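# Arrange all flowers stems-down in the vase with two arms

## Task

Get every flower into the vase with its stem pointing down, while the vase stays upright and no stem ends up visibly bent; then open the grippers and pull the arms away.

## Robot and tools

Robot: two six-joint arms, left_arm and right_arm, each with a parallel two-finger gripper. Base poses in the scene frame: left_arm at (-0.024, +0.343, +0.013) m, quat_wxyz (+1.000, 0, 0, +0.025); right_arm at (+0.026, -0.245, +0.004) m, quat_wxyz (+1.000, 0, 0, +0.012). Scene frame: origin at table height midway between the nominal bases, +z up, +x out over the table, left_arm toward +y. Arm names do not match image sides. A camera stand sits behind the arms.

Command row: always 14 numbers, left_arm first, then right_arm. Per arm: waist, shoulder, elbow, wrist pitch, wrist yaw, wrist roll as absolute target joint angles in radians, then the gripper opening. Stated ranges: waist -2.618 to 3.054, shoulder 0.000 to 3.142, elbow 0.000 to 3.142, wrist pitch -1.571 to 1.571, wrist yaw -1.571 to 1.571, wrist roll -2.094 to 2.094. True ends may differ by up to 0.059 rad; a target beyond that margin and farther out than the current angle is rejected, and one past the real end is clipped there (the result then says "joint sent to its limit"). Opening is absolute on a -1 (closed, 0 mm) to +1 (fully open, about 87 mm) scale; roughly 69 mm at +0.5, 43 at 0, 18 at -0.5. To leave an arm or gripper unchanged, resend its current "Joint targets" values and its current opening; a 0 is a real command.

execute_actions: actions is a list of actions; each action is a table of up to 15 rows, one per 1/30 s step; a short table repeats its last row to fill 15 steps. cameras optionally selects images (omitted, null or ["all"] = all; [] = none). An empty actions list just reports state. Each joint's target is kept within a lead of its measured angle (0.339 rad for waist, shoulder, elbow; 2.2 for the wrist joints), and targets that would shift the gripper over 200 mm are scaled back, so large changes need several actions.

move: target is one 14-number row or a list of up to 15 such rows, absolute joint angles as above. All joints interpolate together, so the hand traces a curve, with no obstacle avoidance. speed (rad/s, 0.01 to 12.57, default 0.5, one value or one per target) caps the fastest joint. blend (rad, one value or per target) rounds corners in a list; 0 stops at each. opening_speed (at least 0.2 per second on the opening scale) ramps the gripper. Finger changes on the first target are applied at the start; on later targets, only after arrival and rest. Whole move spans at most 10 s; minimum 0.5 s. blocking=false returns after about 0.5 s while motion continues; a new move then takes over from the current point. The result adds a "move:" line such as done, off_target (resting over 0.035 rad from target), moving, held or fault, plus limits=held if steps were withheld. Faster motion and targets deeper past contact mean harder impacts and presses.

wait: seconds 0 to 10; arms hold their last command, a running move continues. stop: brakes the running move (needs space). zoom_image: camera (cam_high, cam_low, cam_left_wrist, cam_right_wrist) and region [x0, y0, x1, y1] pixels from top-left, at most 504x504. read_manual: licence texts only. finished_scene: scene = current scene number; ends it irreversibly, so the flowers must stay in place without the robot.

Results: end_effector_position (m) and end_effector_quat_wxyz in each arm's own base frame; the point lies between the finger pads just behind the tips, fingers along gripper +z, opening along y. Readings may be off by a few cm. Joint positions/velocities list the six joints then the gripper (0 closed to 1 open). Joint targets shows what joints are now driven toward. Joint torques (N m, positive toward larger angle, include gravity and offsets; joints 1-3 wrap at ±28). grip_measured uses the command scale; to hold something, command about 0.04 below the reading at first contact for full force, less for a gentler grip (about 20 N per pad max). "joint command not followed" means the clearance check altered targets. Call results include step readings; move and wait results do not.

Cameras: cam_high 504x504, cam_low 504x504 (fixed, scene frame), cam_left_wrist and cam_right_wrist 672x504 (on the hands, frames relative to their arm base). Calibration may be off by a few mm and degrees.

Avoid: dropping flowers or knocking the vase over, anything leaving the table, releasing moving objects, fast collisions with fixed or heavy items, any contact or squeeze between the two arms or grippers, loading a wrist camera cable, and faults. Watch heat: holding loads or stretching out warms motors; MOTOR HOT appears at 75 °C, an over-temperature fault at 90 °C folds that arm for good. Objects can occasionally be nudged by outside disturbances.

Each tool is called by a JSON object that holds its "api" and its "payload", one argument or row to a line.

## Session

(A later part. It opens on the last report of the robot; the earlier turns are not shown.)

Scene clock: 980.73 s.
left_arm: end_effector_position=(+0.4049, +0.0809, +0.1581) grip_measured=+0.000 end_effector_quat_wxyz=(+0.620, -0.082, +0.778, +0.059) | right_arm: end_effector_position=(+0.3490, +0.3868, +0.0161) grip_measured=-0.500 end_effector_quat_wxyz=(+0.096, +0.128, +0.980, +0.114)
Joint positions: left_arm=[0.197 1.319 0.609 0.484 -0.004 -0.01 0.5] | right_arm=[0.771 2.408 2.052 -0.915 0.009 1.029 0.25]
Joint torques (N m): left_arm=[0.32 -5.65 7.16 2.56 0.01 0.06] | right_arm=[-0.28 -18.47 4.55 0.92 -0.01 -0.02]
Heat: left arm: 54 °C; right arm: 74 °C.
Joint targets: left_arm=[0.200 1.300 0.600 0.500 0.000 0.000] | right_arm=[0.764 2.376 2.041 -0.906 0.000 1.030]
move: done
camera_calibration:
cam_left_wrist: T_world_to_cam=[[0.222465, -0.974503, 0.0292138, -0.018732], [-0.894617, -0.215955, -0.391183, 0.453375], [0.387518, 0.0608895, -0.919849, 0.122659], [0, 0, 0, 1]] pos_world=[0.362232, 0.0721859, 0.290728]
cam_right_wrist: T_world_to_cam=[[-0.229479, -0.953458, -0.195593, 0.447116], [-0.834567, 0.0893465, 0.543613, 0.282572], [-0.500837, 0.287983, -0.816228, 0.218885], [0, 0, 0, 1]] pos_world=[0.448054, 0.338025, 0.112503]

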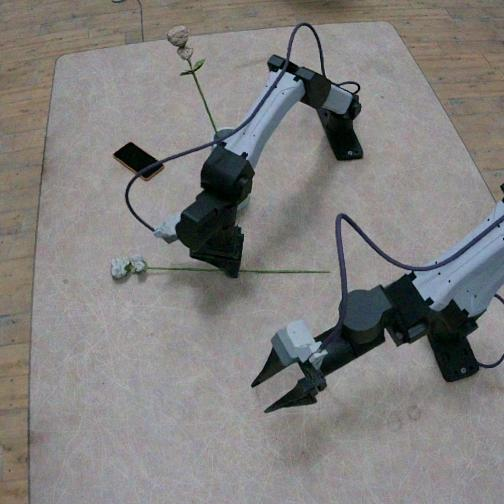

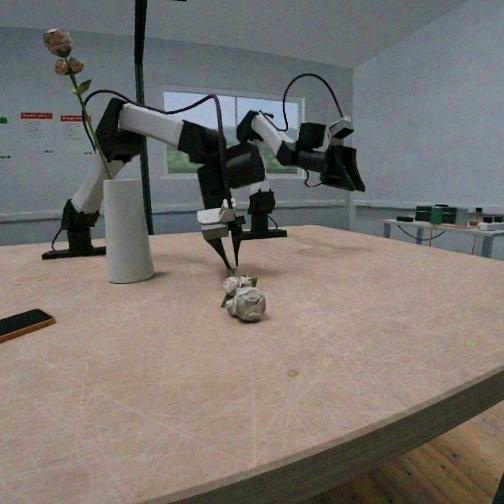

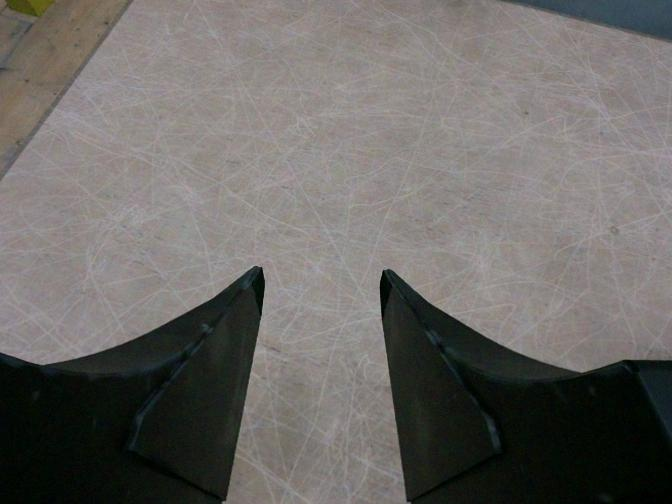

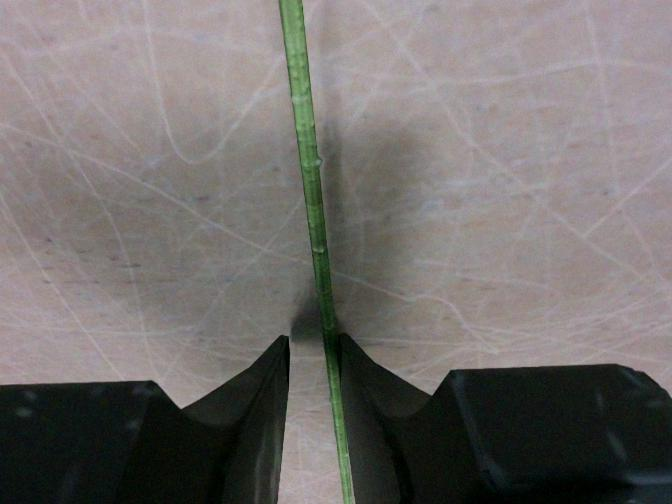

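{"api": "move", "payload": {
  "target": [
    [0.2, 1.3, 0.6, 0.5, 0.0, 0.0, 0.0, 0.77, 2.36, 2.2, -1.0, 0.0, 1.03, 0.2],
    [0.2, 1.3, 0.6, 0.5, 0.0, 0.0, 0.0, 0.77, 1.4, 1.6, -0.9, 0.0, 1.1, 0.2]
  ],
  "speed": [0.5, 0.8],
  "opening_speed": 1.5,
  "blend": [0.05, 0]
}}

Scene clock: 993.97 s.
left_arm: end_effector_position=(+0.4049, +0.0809, +0.1581) grip_measured=+0.000 end_effector_quat_wxyz=(+0.620, -0.082, +0.778, +0.059) | right_arm: end_effector_position=(+0.2482, +0.2905, +0.3071) grip_measured=+0.200 end_effector_quat_wxyz=(+0.254, +0.146, +0.896, +0.335)
Joint positions: left_arm=[0.197 1.319 0.609 0.484 -0.004 -0.01 0.5] | right_arm=[0.771 1.401 1.61 -0.913 0.009 1.091 0.6]
Joint torques (N m): left_arm=[0.32 -5.57 7.1 2.6 -0.01 0.05] | right_arm=[0.29 -5.87 4.67 1.69 -0.02 0.02]
Heat: left arm: 54 °C; right arm: 77 °C. Fold the right arm in close to its base, or ease its load, before you think long.
Joint targets: left_arm=[0.200 1.300 0.600 0.500 0.000 0.000] | right_arm=[0.770 1.400 1.600 -0.900 0.000 1.100]
MOTOR HOT: the shoulder of the right arm reports 77 °C; the controller's stop level is 90 °C. To cool a motor, set the load down, stop pushing, or move to a pose that needs little force.
move: done
camera_calibration:
cam_left_wrist: T_world_to_cam=[[0.222465, -0.974503, 0.0292138, -0.018732], [-0.894617, -0.215955, -0.391183, 0.453375], [0.387518, 0.0608895, -0.919849, 0.122659], [0, 0, 0, 1]] pos_world=[0.362232, 0.0721859, 0.290728]
cam_right_wrist: T_world_to_cam=[[-0.111785, -0.764903, -0.634371, 0.439844], [-0.979433, -0.0231001, 0.200444, 0.222826], [-0.167974, 0.643731, -0.746589, 0.226252], [0, 0, 0, 1]] pos_world=[0.305416, 0.19594, 0.403278]

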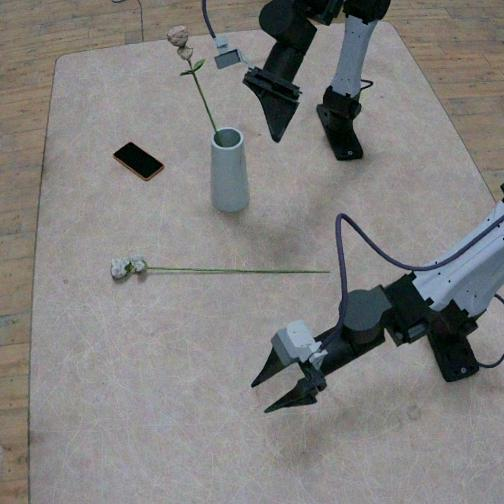

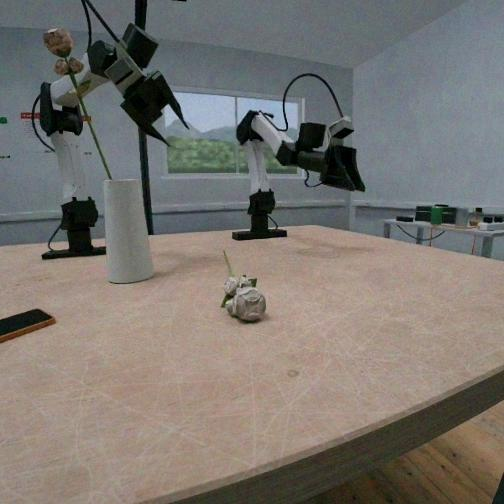

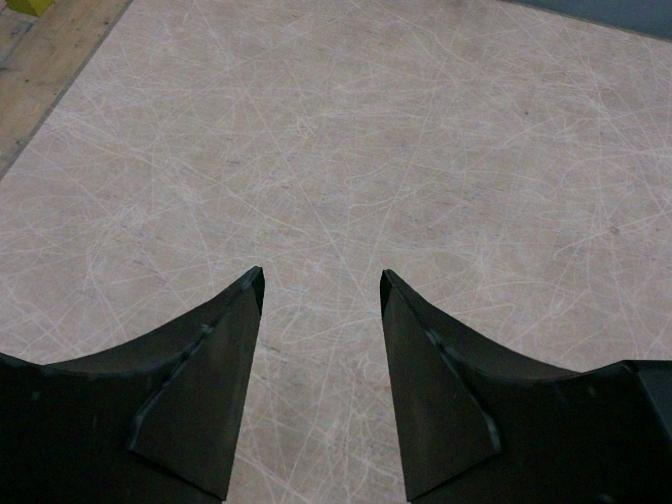

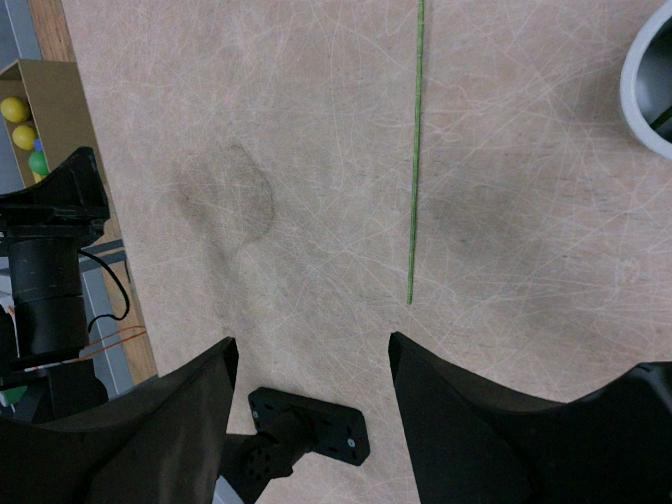

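{"api": "move", "payload": {
  "target": [
    [-0.2, 1.85, 1.5, -0.4, 0.0, -0.1, -0.1, 0.77, 0.9, 1.2, -1.2, 0.0, 0.5, 0.2],
    [-0.5326, 2.4316, 2.2643, -1.2485, 0.0, -0.28, -0.1, 0.77, 0.9, 1.2, -1.2, 0.0, 0.0, 0.2]
  ],
  "speed": 0.7,
  "blend": [0.1, 0],
  "opening_speed": 1.0
}}

Scene clock: 1037.27 s.
left_arm: end_effector_position=(+0.3959, -0.2479, +0.0469) grip_measured=-0.100 end_effector_quat_wxyz=(+0.067, +0.133, +0.988, -0.026) | right_arm: end_effector_position=(+0.1449, +0.1391, +0.2345) grip_measured=+0.200 end_effector_quat_wxyz=(+0.319, -0.348, +0.873, +0.127)
Joint positions: left_arm=[-0.537 2.426 2.237 -1.238 -0.004 -0.269 0.45] | right_arm=[0.771 0.903 1.21 -1.178 0.009 0.01 0.6]
Joint torques (N m): left_arm=[0.5 -11.11 9.7 0.65 -0.01 -0.13] | right_arm=[0.29 -0.84 4.34 1.2 -0.08 -0.11]
Heat: left arm: 54 °C; right arm: 52 °C.
Joint targets: left_arm=[-0.533 2.431 2.264 -1.249 0.000 -0.280] | right_arm=[0.770 0.900 1.200 -1.200 0.000 0.000]
MOTOR HOT: cleared for the motors of the right arm.
move: done
camera_calibration:
cam_left_wrist: T_world_to_cam=[[-0.241465, -0.970176, 0.0212812, -0.148903], [-0.670358, 0.18262, 0.719215, 0.288713], [-0.701651, 0.159399, -0.694462, 0.488912], [0, 0, 0, 1]] pos_world=[0.500632, -0.27512, 0.135053]
cam_right_wrist: T_world_to_cam=[[0.667739, -0.742802, 0.0486896, -0.0097908], [-0.744366, -0.665697, 0.0525948, 0.222613], [-0.006655, -0.0713625, -0.997428, 0.387063], [0, 0, 0, 1]] pos_world=[0.174819, 0.168542, 0.374836]

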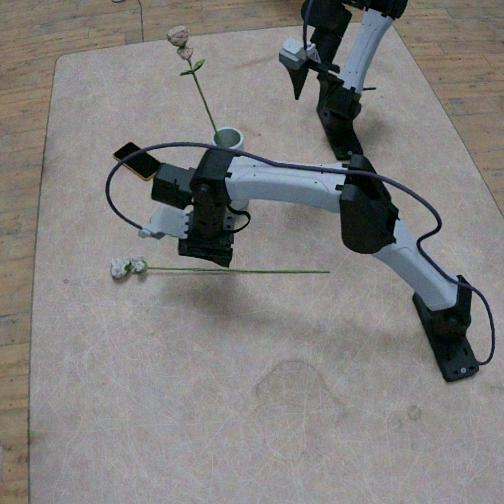

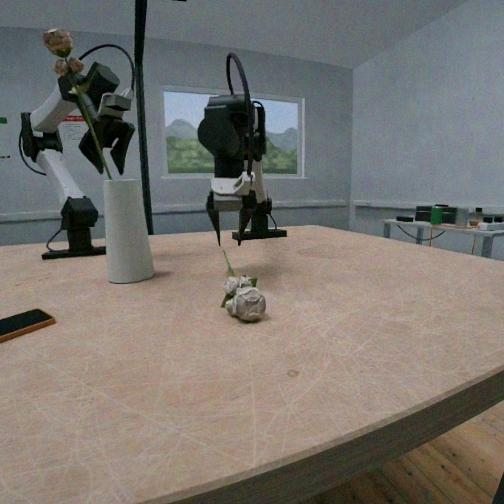

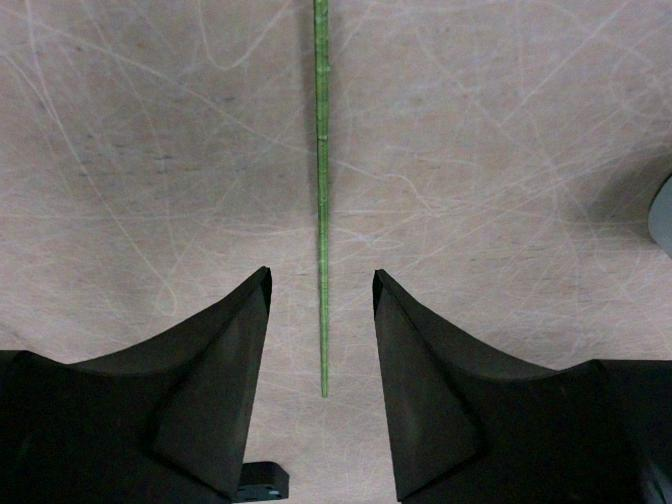

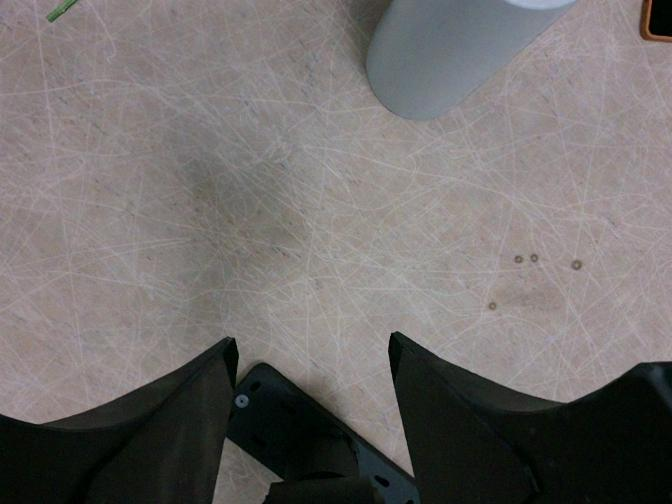

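{"api": "move", "payload": {
  "target": [
    [-0.5326, 2.437, 2.07, -1.0561, 0.0, -0.28, -0.1, 0.77, 0.9, 1.2, -1.2, 0.0, 0.0, 0.2],
    [-0.5326, 2.437, 2.07, -1.0561, 0.0, -0.28, -1, 0.77, 0.9, 1.2, -1.2, 0.0, 0.0, 0.2]
  ],
  "speed": 0.15,
  "opening_speed": 0.8
}}

Scene clock: 1053.23 s.
left_arm: end_effector_position=(+0.3972, -0.2487, +0.0061) grip_measured=-0.970 end_effector_quat_wxyz=(+0.071, +0.133, +0.988, -0.028) | right_arm: end_effector_position=(+0.1449, +0.1391, +0.2345) grip_measured=+0.200 end_effector_quat_wxyz=(+0.319, -0.348, +0.873, +0.126)
Joint positions: left_arm=[-0.537 2.427 2.078 -1.068 -0.004 -0.269 0.015] | right_arm=[0.771 0.903 1.21 -1.178 0.009 0.009 0.6]
Joint torques (N m): left_arm=[0.5 -10.92 6.35 0.94 -0.01 -0.15] | right_arm=[0.29 -0.87 4.34 1.2 -0.07 -0.11]
Heat: left arm: 50 °C; right arm: 47 °C.
Joint targets: left_arm=[-0.533 2.437 2.070 -1.056 0.000 -0.280] | right_arm=[0.770 0.900 1.200 -1.200 0.000 0.000]
move: done
camera_calibration:
cam_left_wrist: T_world_to_cam=[[-0.241309, -0.970149, 0.0241017, -0.148549], [-0.67628, 0.185922, 0.712796, 0.322319], [-0.696, 0.155704, -0.700957, 0.458504], [0, 0, 0, 1]] pos_world=[0.50125, -0.275432, 0.0952239]
cam_right_wrist: T_world_to_cam=[[0.667951, -0.742598, 0.0488802, -0.00986031], [-0.744177, -0.665914, 0.0525271, 0.222708], [-0.00645658, -0.0714611, -0.997422, 0.38705], [0, 0, 0, 1]] pos_world=[0.17482, 0.168641, 0.374836]

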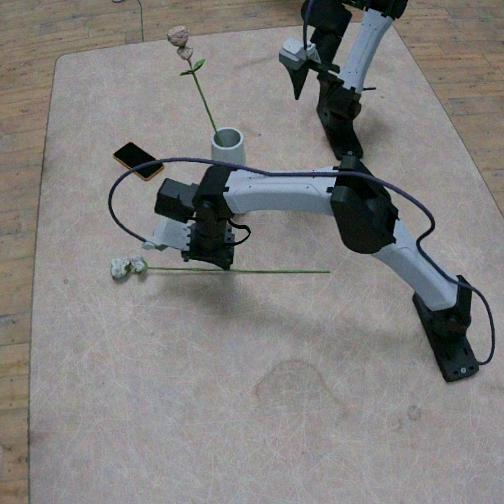

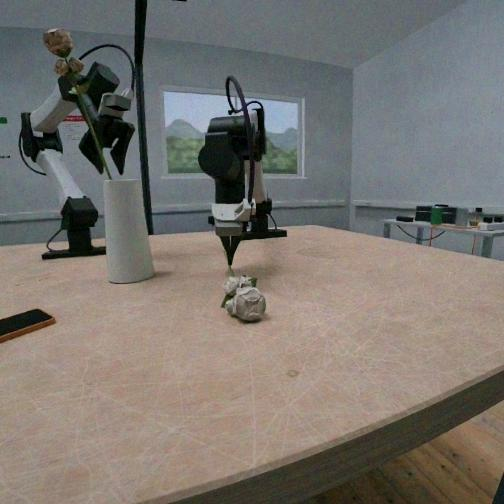

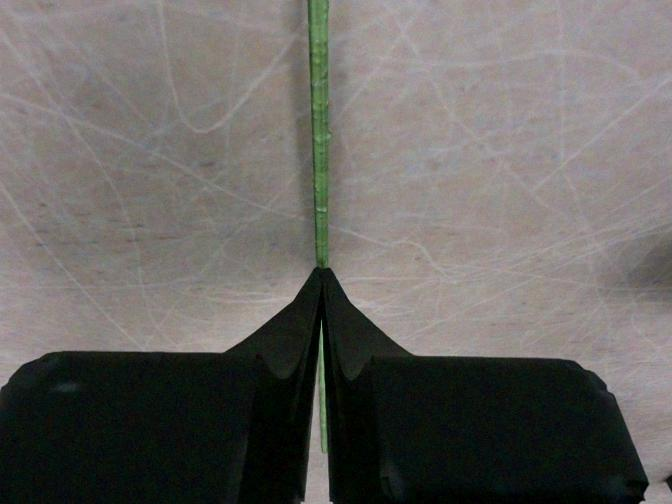

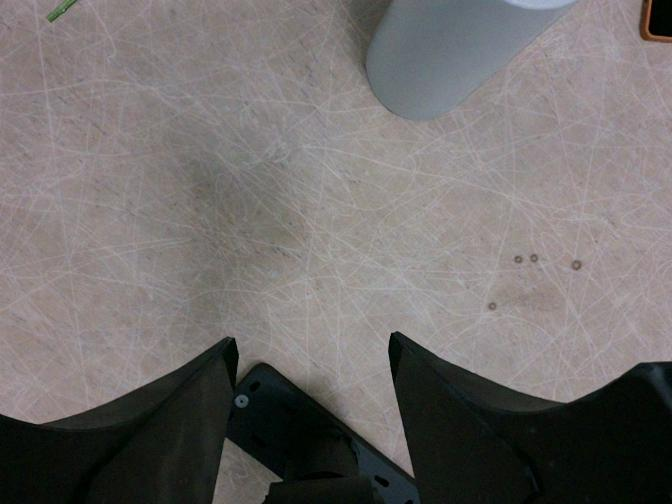

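{"api": "move", "payload": {
  "target": [
    [-0.5326, 2.437, 2.07, -1.0561, 0.0, -0.28, -0.1, 0.77, 0.9, 1.2, -1.2, 0.0, 0.0, 0.2],
    [-0.5326, 2.437, 2.033, -1.017, 0.0, -0.28, -0.1, 0.77, 0.9, 1.2, -1.2, 0.0, 0.0, 0.2],
    [-0.5326, 2.437, 2.033, -1.017, 0.0, -0.28, -1, 0.77, 0.9, 1.2, -1.2, 0.0, 0.0, 0.2]
  ],
  "speed": 0.15,
  "opening_speed": 0.8
}}

Scene clock: 1070.60 s.
left_arm: end_effector_position=(+0.3967, -0.2484, -0.0030) grip_measured=-0.854 end_effector_quat_wxyz=(+0.072, +0.132, +0.988, -0.029) | right_arm: end_effector_position=(+0.1449, +0.1391, +0.2345) grip_measured=+0.200 end_effector_quat_wxyz=(+0.319, -0.348, +0.873, +0.126)
Joint positions: left_arm=[-0.537 2.427 2.041 -1.029 -0.004 -0.27 0.073] | right_arm=[0.771 0.903 1.21 -1.178 0.009 0.009 0.6]
Joint torques (N m): left_arm=[0.51 -10.78 6.38 0.94 0.01 -0.14] | right_arm=[0.27 -0.81 4.38 1.22 -0.08 -0.11]
Heat: left arm: 53 °C; right arm: 44 °C.
Joint targets: left_arm=[-0.533 2.437 2.033 -1.017 0.000 -0.280] | right_arm=[0.770 0.900 1.200 -1.200 0.000 0.000]
move: done
camera_calibration:
cam_left_wrist: T_world_to_cam=[[-0.240199, -0.970402, 0.0250041, -0.148727], [-0.67781, 0.186102, 0.711295, 0.32905], [-0.694895, 0.153904, -0.702449, 0.45078], [0, 0, 0, 1]] pos_world=[0.500554, -0.274939, 0.0863173]
cam_right_wrist: T_world_to_cam=[[0.667951, -0.742598, 0.0488802, -0.00986031], [-0.744177, -0.665914, 0.0525271, 0.222708], [-0.00645658, -0.0714611, -0.997422, 0.38705], [0, 0, 0, 1]] pos_world=[0.17482, 0.168641, 0.374836]

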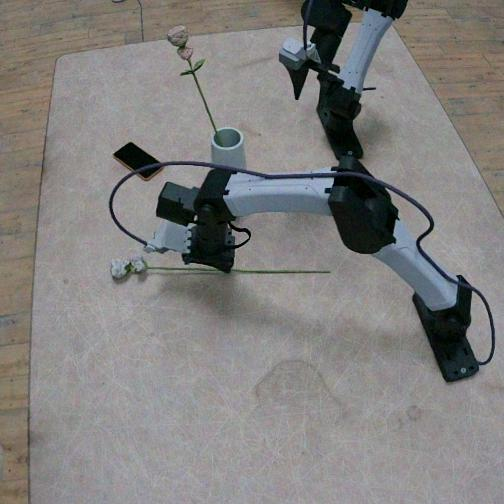

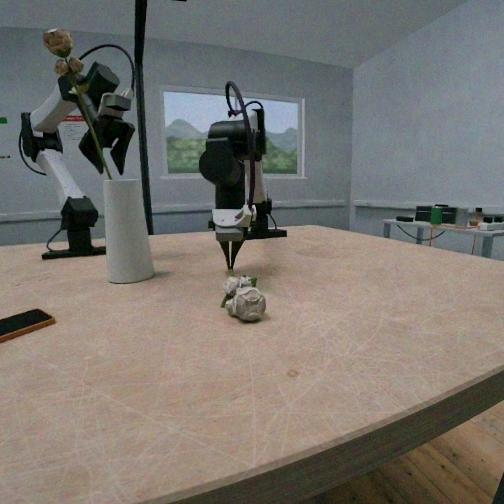

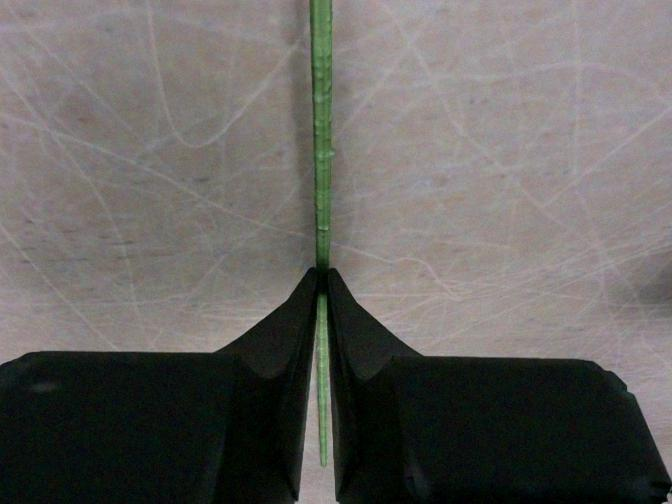

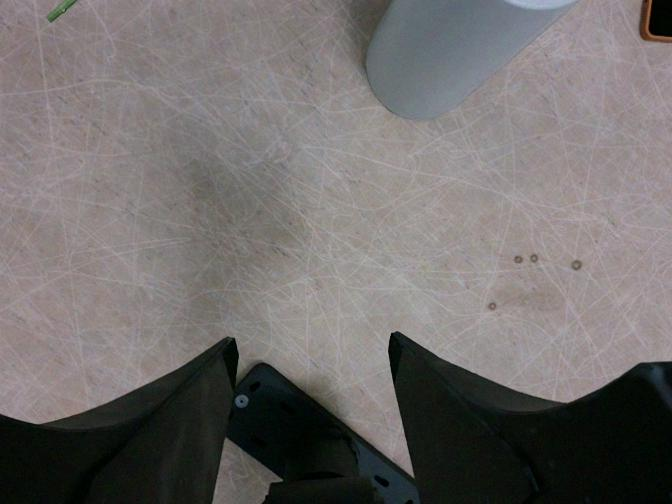

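{"api": "move", "payload": {
  "target": [
    [-0.5326, 2.43, 2.27, -1.26, 0.0, -0.28, -1, 0.77, 0.9, 1.2, -1.2, 0.0, 0.0, 0.2],
    [-0.5326, 1.93, 1.767, -0.535, 0.0, -0.14, -1, 0.77, 0.9, 1.2, -1.2, 0.0, 0.0, 0.2],
    [-0.884, 1.4192, 1.515, -0.0525, 0.0, 0.0, -1, 0.77, 0.9, 1.2, -1.2, 0.0, 0.0, 0.2]
  ],
  "speed": [0.3, 0.5, 0.5],
  "blend": [0.05, 0.1, 0]
}}

{"api": "zoom_image", "payload": {
  "camera": "cam_low",
  "region": [0, 0, 300, 300]
}}

{"api": "zoom_image", "payload": {
  "camera": "cam_high",
  "region": [150, 0, 400, 250]
}}

Scene clock: 1134.13 s.
left_arm: end_effector_position=(+0.2991, -0.3628, +0.4224) grip_measured=-0.854 end_effector_quat_wxyz=(+0.646, +0.293, +0.634, -0.308) | right_arm: end_effector_position=(+0.1449, +0.1391, +0.2345) grip_measured=+0.200 end_effector_quat_wxyz=(+0.319, -0.348, +0.873, +0.126)
Joint positions: left_arm=[-0.882 1.425 1.522 -0.073 -0.004 -0.012 0.073] | right_arm=[0.771 0.903 1.21 -1.178 0.009 0.009 0.6]
Joint torques (N m): left_arm=[-0.14 -5.35 7.23 2.57 0.03 0.07] | right_arm=[0.29 -0.83 4.36 1.21 -0.08 -0.12]
Heat: left arm: 62 °C; right arm: 40 °C.
Joint targets: left_arm=[-0.884 1.419 1.515 -0.053 0.000 0.000] | right_arm=[0.770 0.900 1.200 -1.200 0.000 0.000]
move: done
camera_calibration:
cam_left_wrist: T_world_to_cam=[[-0.758699, -0.650386, 0.0370665, -0.0276396], [-0.534152, 0.58852, -0.606899, 0.64135], [0.372904, -0.480252, -0.793915, 0.188711], [0, 0, 0, 1]] pos_world=[0.251238, -0.304795, 0.540079]
cam_right_wrist: T_world_to_cam=[[0.667951, -0.742598, 0.0488802, -0.00986031], [-0.744177, -0.665914, 0.0525271, 0.222708], [-0.00645658, -0.0714611, -0.997422, 0.38705], [0, 0, 0, 1]] pos_world=[0.17482, 0.168641, 0.374836]

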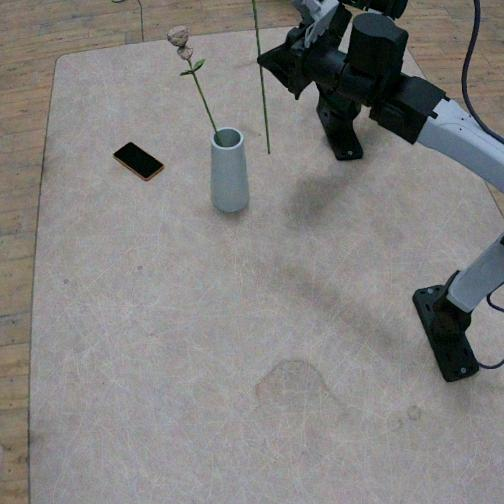

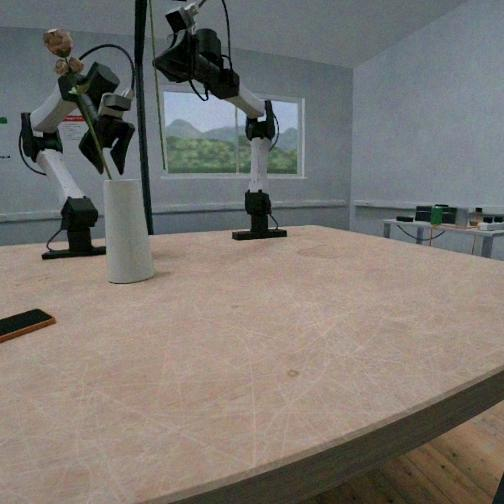

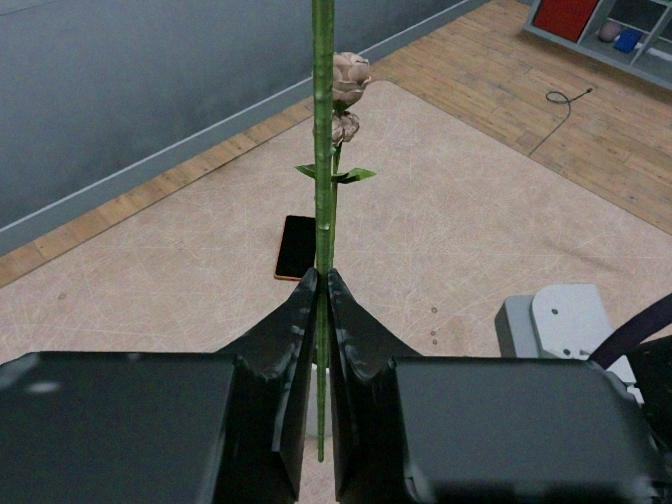

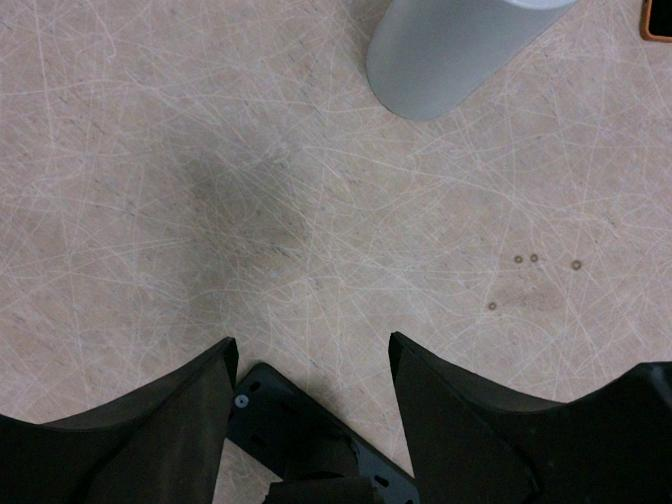

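Scaled by 1.680 from the camera's 504x504 image, which has a finer 720x720 frame.

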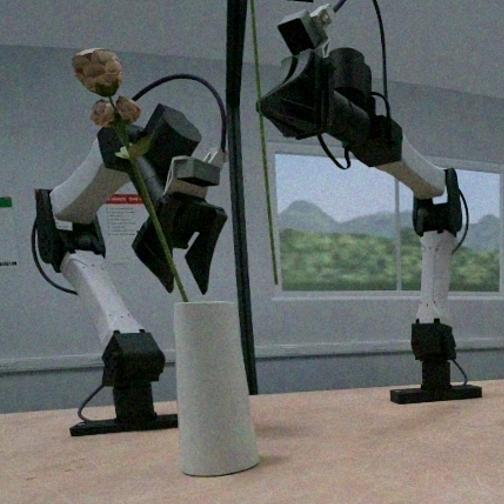

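Scaled by 2.016 from the camera's 504x504 image, which has a finer 720x720 frame.

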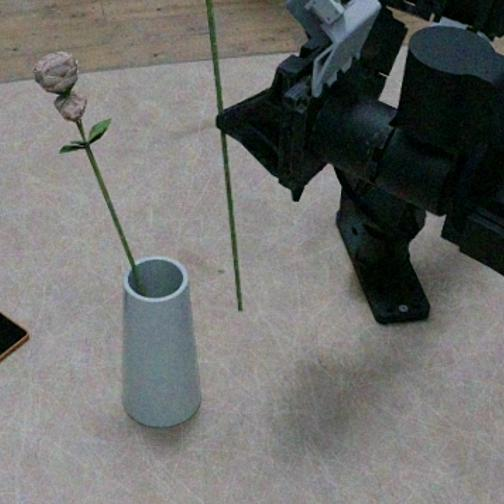

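{"api": "move", "payload": {
  "target": [
    [-0.884, 1.4192, 1.515, -0.0525, 0.0, 0.0, -1, 0.77, 0.6, 0.9, -1.2, 0.0, 0.0, 0.0],
    [-0.888, 1.837, 1.965, -0.07, 0.0, 0.0, -1, -0.4, 0.6, 0.9, -1.2, 0.0, 0.0, 0.0]
  ],
  "speed": [0.5, 0.5]
}}

{"api": "zoom_image", "payload": {
  "camera": "cam_low",
  "region": [50, 50, 250, 300]
}}

{"api": "zoom_image", "payload": {
  "camera": "cam_high",
  "region": [150, 50, 300, 220]
}}

{"api": "zoom_image", "payload": {
  "camera": "cam_left_wrist",
  "region": [260, 240, 400, 504]
}}

Scene clock: 1163.87 s.
left_arm: end_effector_position=(+0.3666, -0.4447, +0.4173) grip_measured=-0.854 end_effector_quat_wxyz=(+0.646, +0.293, +0.634, -0.308) | right_arm: end_effector_position=(+0.1332, -0.0566, +0.1753) grip_measured=+0.000 end_effector_quat_wxyz=(+0.331, +0.189, +0.922, -0.069)
Joint positions: left_arm=[-0.882 1.831 1.931 -0.074 -0.004 -0.012 0.073] | right_arm=[-0.393 0.604 0.91 -1.188 0.009 0.008 0.5]
Joint torques (N m): left_arm=[-0.54 -7.83 11.14 2.39 0.02 0.07] | right_arm=[-0.29 1.21 4.33 1.32 -0.07 -0.11]
Heat: left arm: 53 °C; right arm: 40 °C.
Joint targets: left_arm=[-0.888 1.837 1.965 -0.070 0.000 0.000] | right_arm=[-0.400 0.600 0.900 -1.200 0.000 0.000]
move: done
camera_calibration:
cam_left_wrist: T_world_to_cam=[[-0.758769, -0.650324, 0.036725, -0.0293471], [-0.533206, 0.587759, -0.608466, 0.722646], [0.374115, -0.481267, -0.79273, 0.118702], [0, 0, 0, 1]] pos_world=[0.318643, -0.3867, 0.534882]
cam_right_wrist: T_world_to_cam=[[-0.416237, -0.907875, 0.0501029, -0.00963612], [-0.905781, 0.418829, 0.0643616, 0.167626], [-0.0794168, -0.0185927, -0.996668, 0.326644], [0, 0, 0, 1]] pos_world=[0.173763, -0.0728818, 0.315249]

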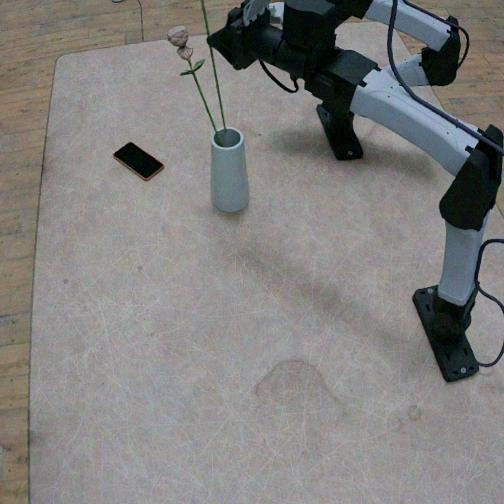

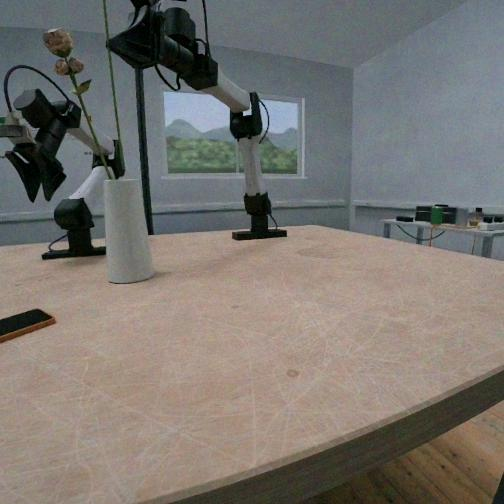

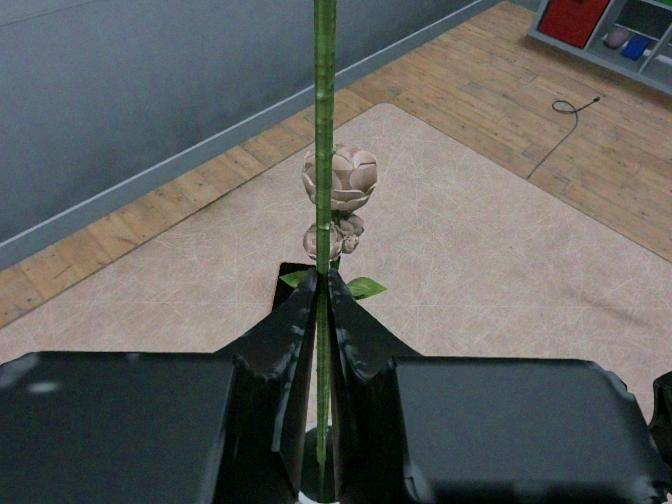

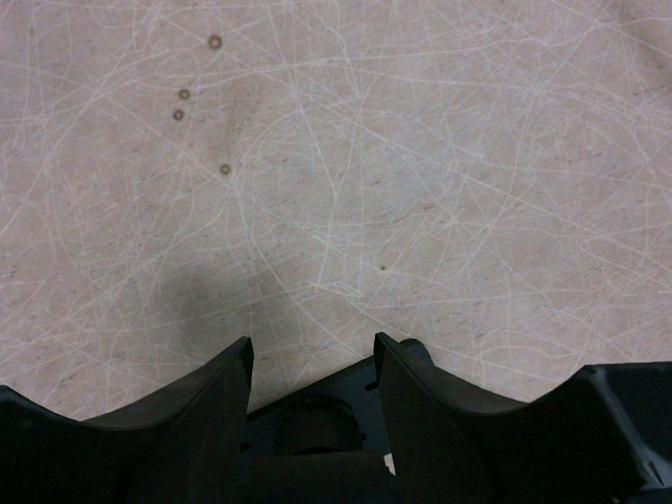

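Scaled by 2.016 from the camera's 504x504 image, which has a finer 720x720 frame.

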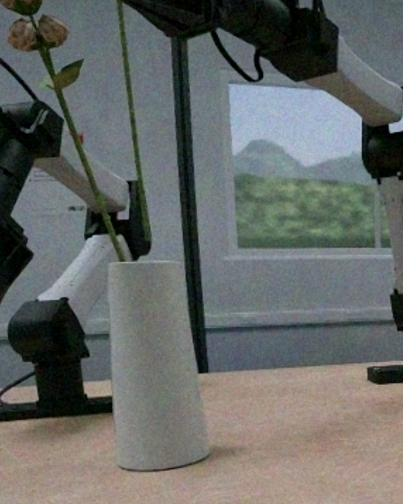

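Scaled by 2.965 from the camera's 504x504 image, which has a finer 720x720 frame.

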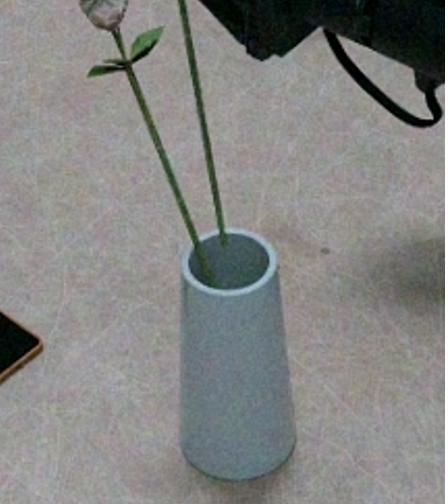

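Scaled by 1.909 from the camera's 672x504 image, which has a finer 960x720 frame.

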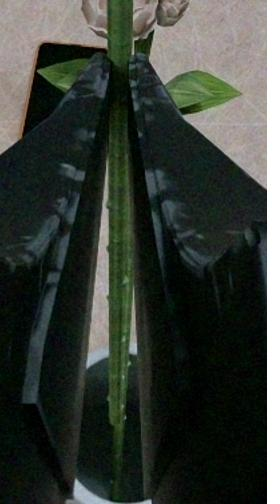

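{"api": "move", "payload": {
  "target": [
    [-0.888, 1.773, 1.46, 0.345, 0.0, 0.0, -1, -0.4, 0.6, 0.9, -1.2, 0.0, 0.0, 0.0],
    [-0.888, 1.874, 1.172, 0.73, 0.0, 0.0, -1, -0.4, 0.6, 0.9, -1.2, 0.0, 0.0, 0.0]
  ],
  "speed": [0.3, 0.25],
  "blend": [0.08, 0]
}}

{"api": "zoom_image", "payload": {
  "camera": "cam_low",
  "region": [50, 0, 250, 300]
}}

{"api": "zoom_image", "payload": {
  "camera": "cam_left_wrist",
  "region": [250, 240, 400, 470]
}}

Scene clock: 1190.67 s.
left_arm: end_effector_position=(+0.3656, -0.4435, +0.2195) grip_measured=-0.854 end_effector_quat_wxyz=(+0.644, +0.294, +0.636, -0.307) | right_arm: end_effector_position=(+0.1332, -0.0566, +0.1753) grip_measured=+0.000 end_effector_quat_wxyz=(+0.331, +0.189, +0.922, -0.069)
Joint positions: left_arm=[-0.882 1.868 1.179 0.706 -0.004 -0.011 0.073] | right_arm=[-0.393 0.604 0.91 -1.188 0.009 0.008 0.5]
Joint torques (N m): left_arm=[-0.62 -7.97 7.27 2.62 -0.01 0.06] | right_arm=[-0.27 1.26 4.38 1.31 -0.07 -0.11]
Heat: left arm: 52 °C; right arm: 39 °C.
Joint targets: left_arm=[-0.888 1.874 1.172 0.730 0.000 0.000] | right_arm=[-0.400 0.600 0.900 -1.200 0.000 0.000]
move: done
camera_calibration:
cam_left_wrist: T_world_to_cam=[[-0.758609, -0.650543, 0.0361424, -0.0220919], [-0.535952, 0.591515, -0.602383, 0.602275], [0.370497, -0.476343, -0.797389, -0.0326451], [0, 0, 0, 1]] pos_world=[0.318127, -0.386177, 0.337568]
cam_right_wrist: T_world_to_cam=[[-0.416237, -0.907875, 0.0501029, -0.00963612], [-0.905781, 0.418829, 0.0643616, 0.167626], [-0.0794168, -0.0185927, -0.996668, 0.326644], [0, 0, 0, 1]] pos_world=[0.173763, -0.0728818, 0.315249]

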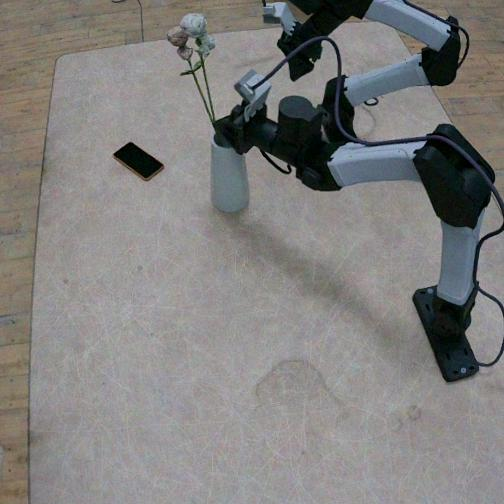

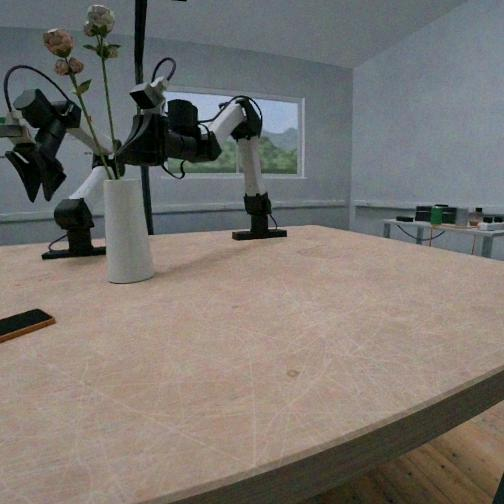

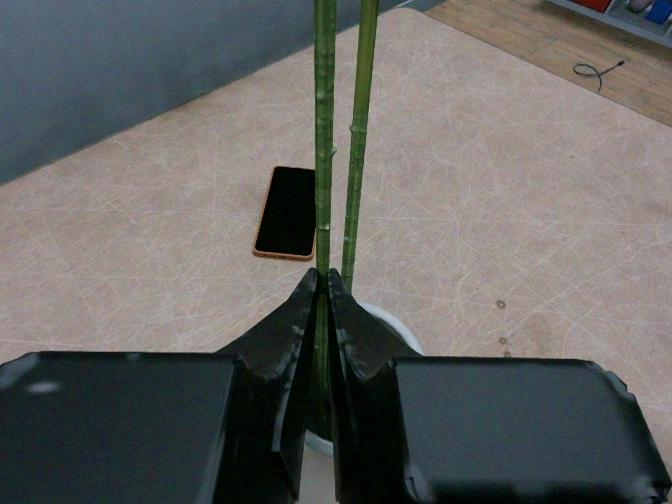

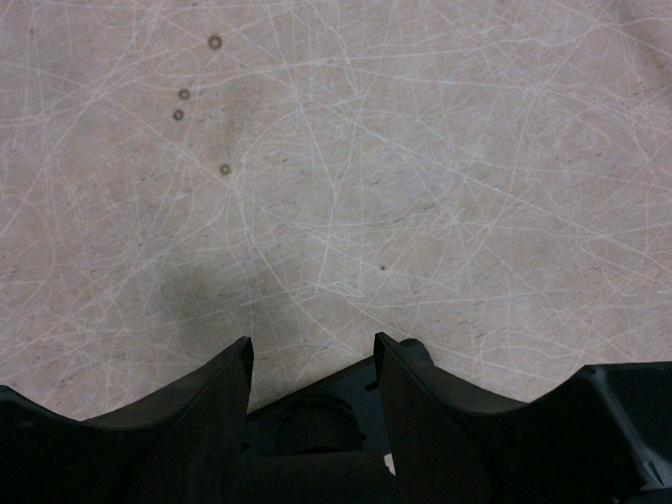

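Scaled by 1.680 from the camera's 504x504 image, which has a finer 720x720 frame.

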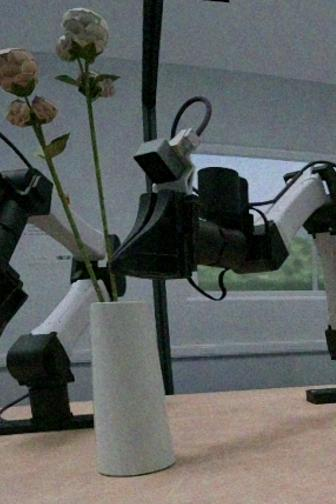

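Scaled by 2.191 from the camera's 672x504 image, which has a finer 960x720 frame.

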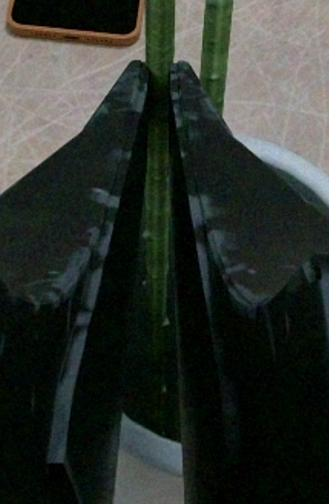

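{"api": "move", "payload": {
  "target": [
    [-0.888, 1.874, 1.172, 0.73, 0.0, 0.0, -1, -0.4, 0.6, 0.9, -1.2, 0.0, 0.0, 0.0],
    [-0.888, 1.874, 1.172, 0.73, 0.0, 0.0, -0.55, -0.4, 0.6, 0.9, -1.2, 0.0, 0.0, 0.0],
    [-0.888, 1.41, 0.763, 0.676, 0.0, 0.0, -0.55, -0.4, 0.6, 0.9, -1.2, 0.0, 0.0, 0.0],
    [0.0, 1.3, 0.6, 0.5, 0.0, 0.0, -0.55, -0.4, 0.6, 0.9, -1.2, 0.0, 0.0, 0.0]
  ],
  "speed": [0.3, 0.3, 0.3, 0.5],
  "opening_speed": 0.4
}}

Scene clock: 1210.07 s.
left_arm: end_effector_position=(+0.4150, -0.0011, +0.1635) grip_measured=-0.550 end_effector_quat_wxyz=(+0.631, -0.004, +0.776, -0.003) | right_arm: end_effector_position=(+0.1332, -0.0566, +0.1753) grip_measured=+0.000 end_effector_quat_wxyz=(+0.331, +0.189, +0.922, -0.069)
Joint positions: left_arm=[-0.003 1.319 0.609 0.506 -0.002 -0.011 0.225] | right_arm=[-0.393 0.604 0.91 -1.188 0.009 0.008 0.5]
Joint torques (N m): left_arm=[0.25 -5.56 7.02 2.31 -0.01 0.04] | right_arm=[-0.32 1.24 4.33 1.31 -0.07 -0.11]
Heat: left arm: 52 °C; right arm: 39 °C.
Joint targets: left_arm=[0.000 1.300 0.600 0.500 0.000 0.000] | right_arm=[-0.400 0.600 0.900 -1.200 0.000 0.000]
move: done
camera_calibration:
cam_left_wrist: T_world_to_cam=[[0.0232567, -0.999268, 0.0303672, -0.0187408], [-0.910674, -0.0337076, -0.411748, 0.457027], [0.41247, -0.0180787, -0.910792, 0.116712], [0, 0, 0, 1]] pos_world=[0.368498, -0.00121184, 0.295049]
cam_right_wrist: T_world_to_cam=[[-0.416237, -0.907875, 0.0501029, -0.00963612], [-0.905781, 0.418829, 0.0643616, 0.167626], [-0.0794168, -0.0185927, -0.996668, 0.326644], [0, 0, 0, 1]] pos_world=[0.173763, -0.0728818, 0.315249]

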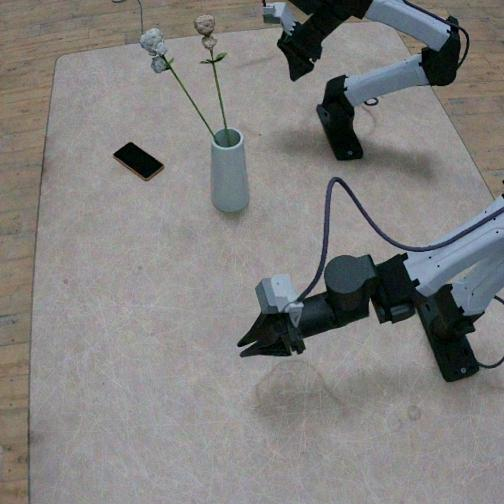

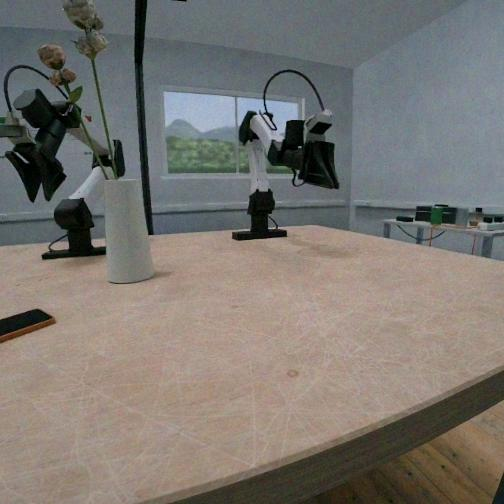

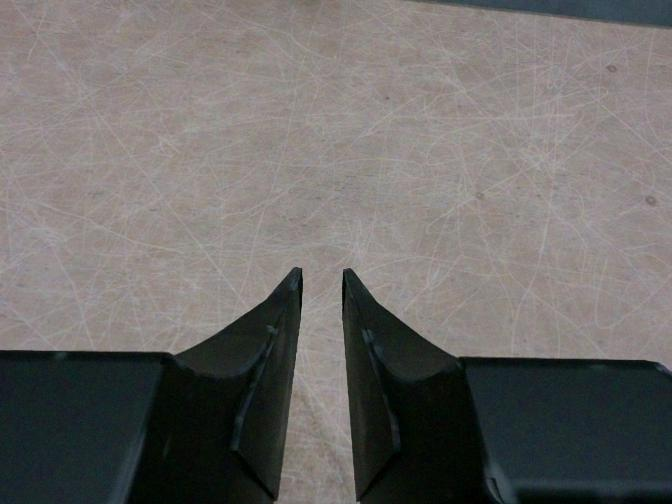

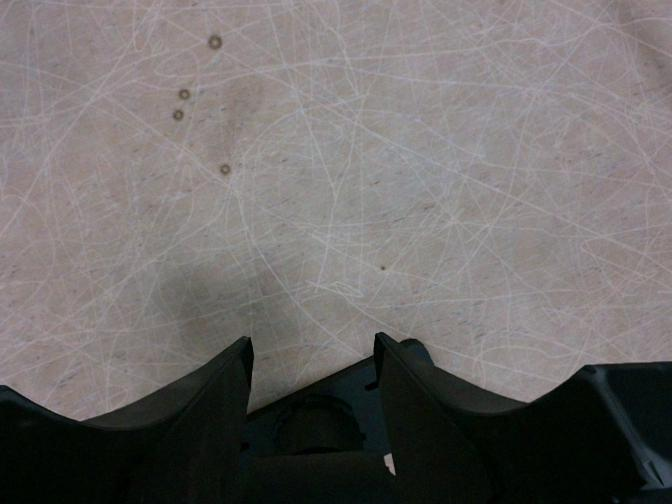

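{"api": "zoom_image", "payload": {
  "camera": "cam_high",
  "region": [220, 20, 360, 160]
}}

{"api": "zoom_image", "payload": {
  "camera": "cam_right_wrist",
  "region": [150, 0, 450, 300]
}}

Scaled by 3.600 from the camera's 504x504 image, which has a finer 720x720 frame.

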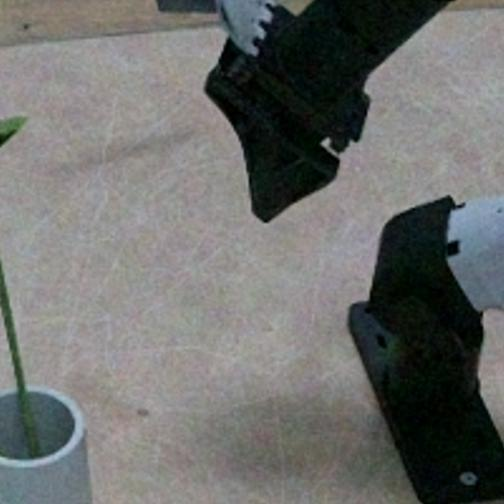

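Scaled by 1.680 from the camera's 672x504 image, which has a finer 960x720 frame.

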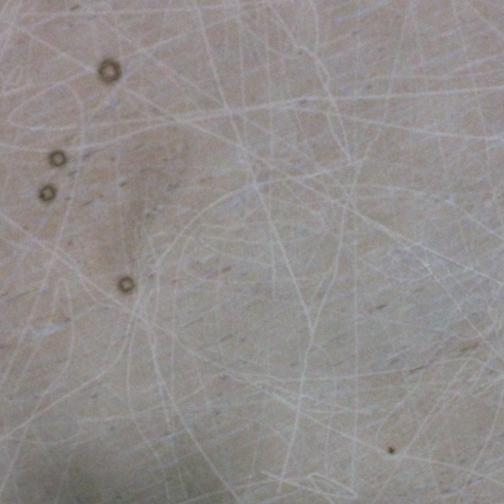

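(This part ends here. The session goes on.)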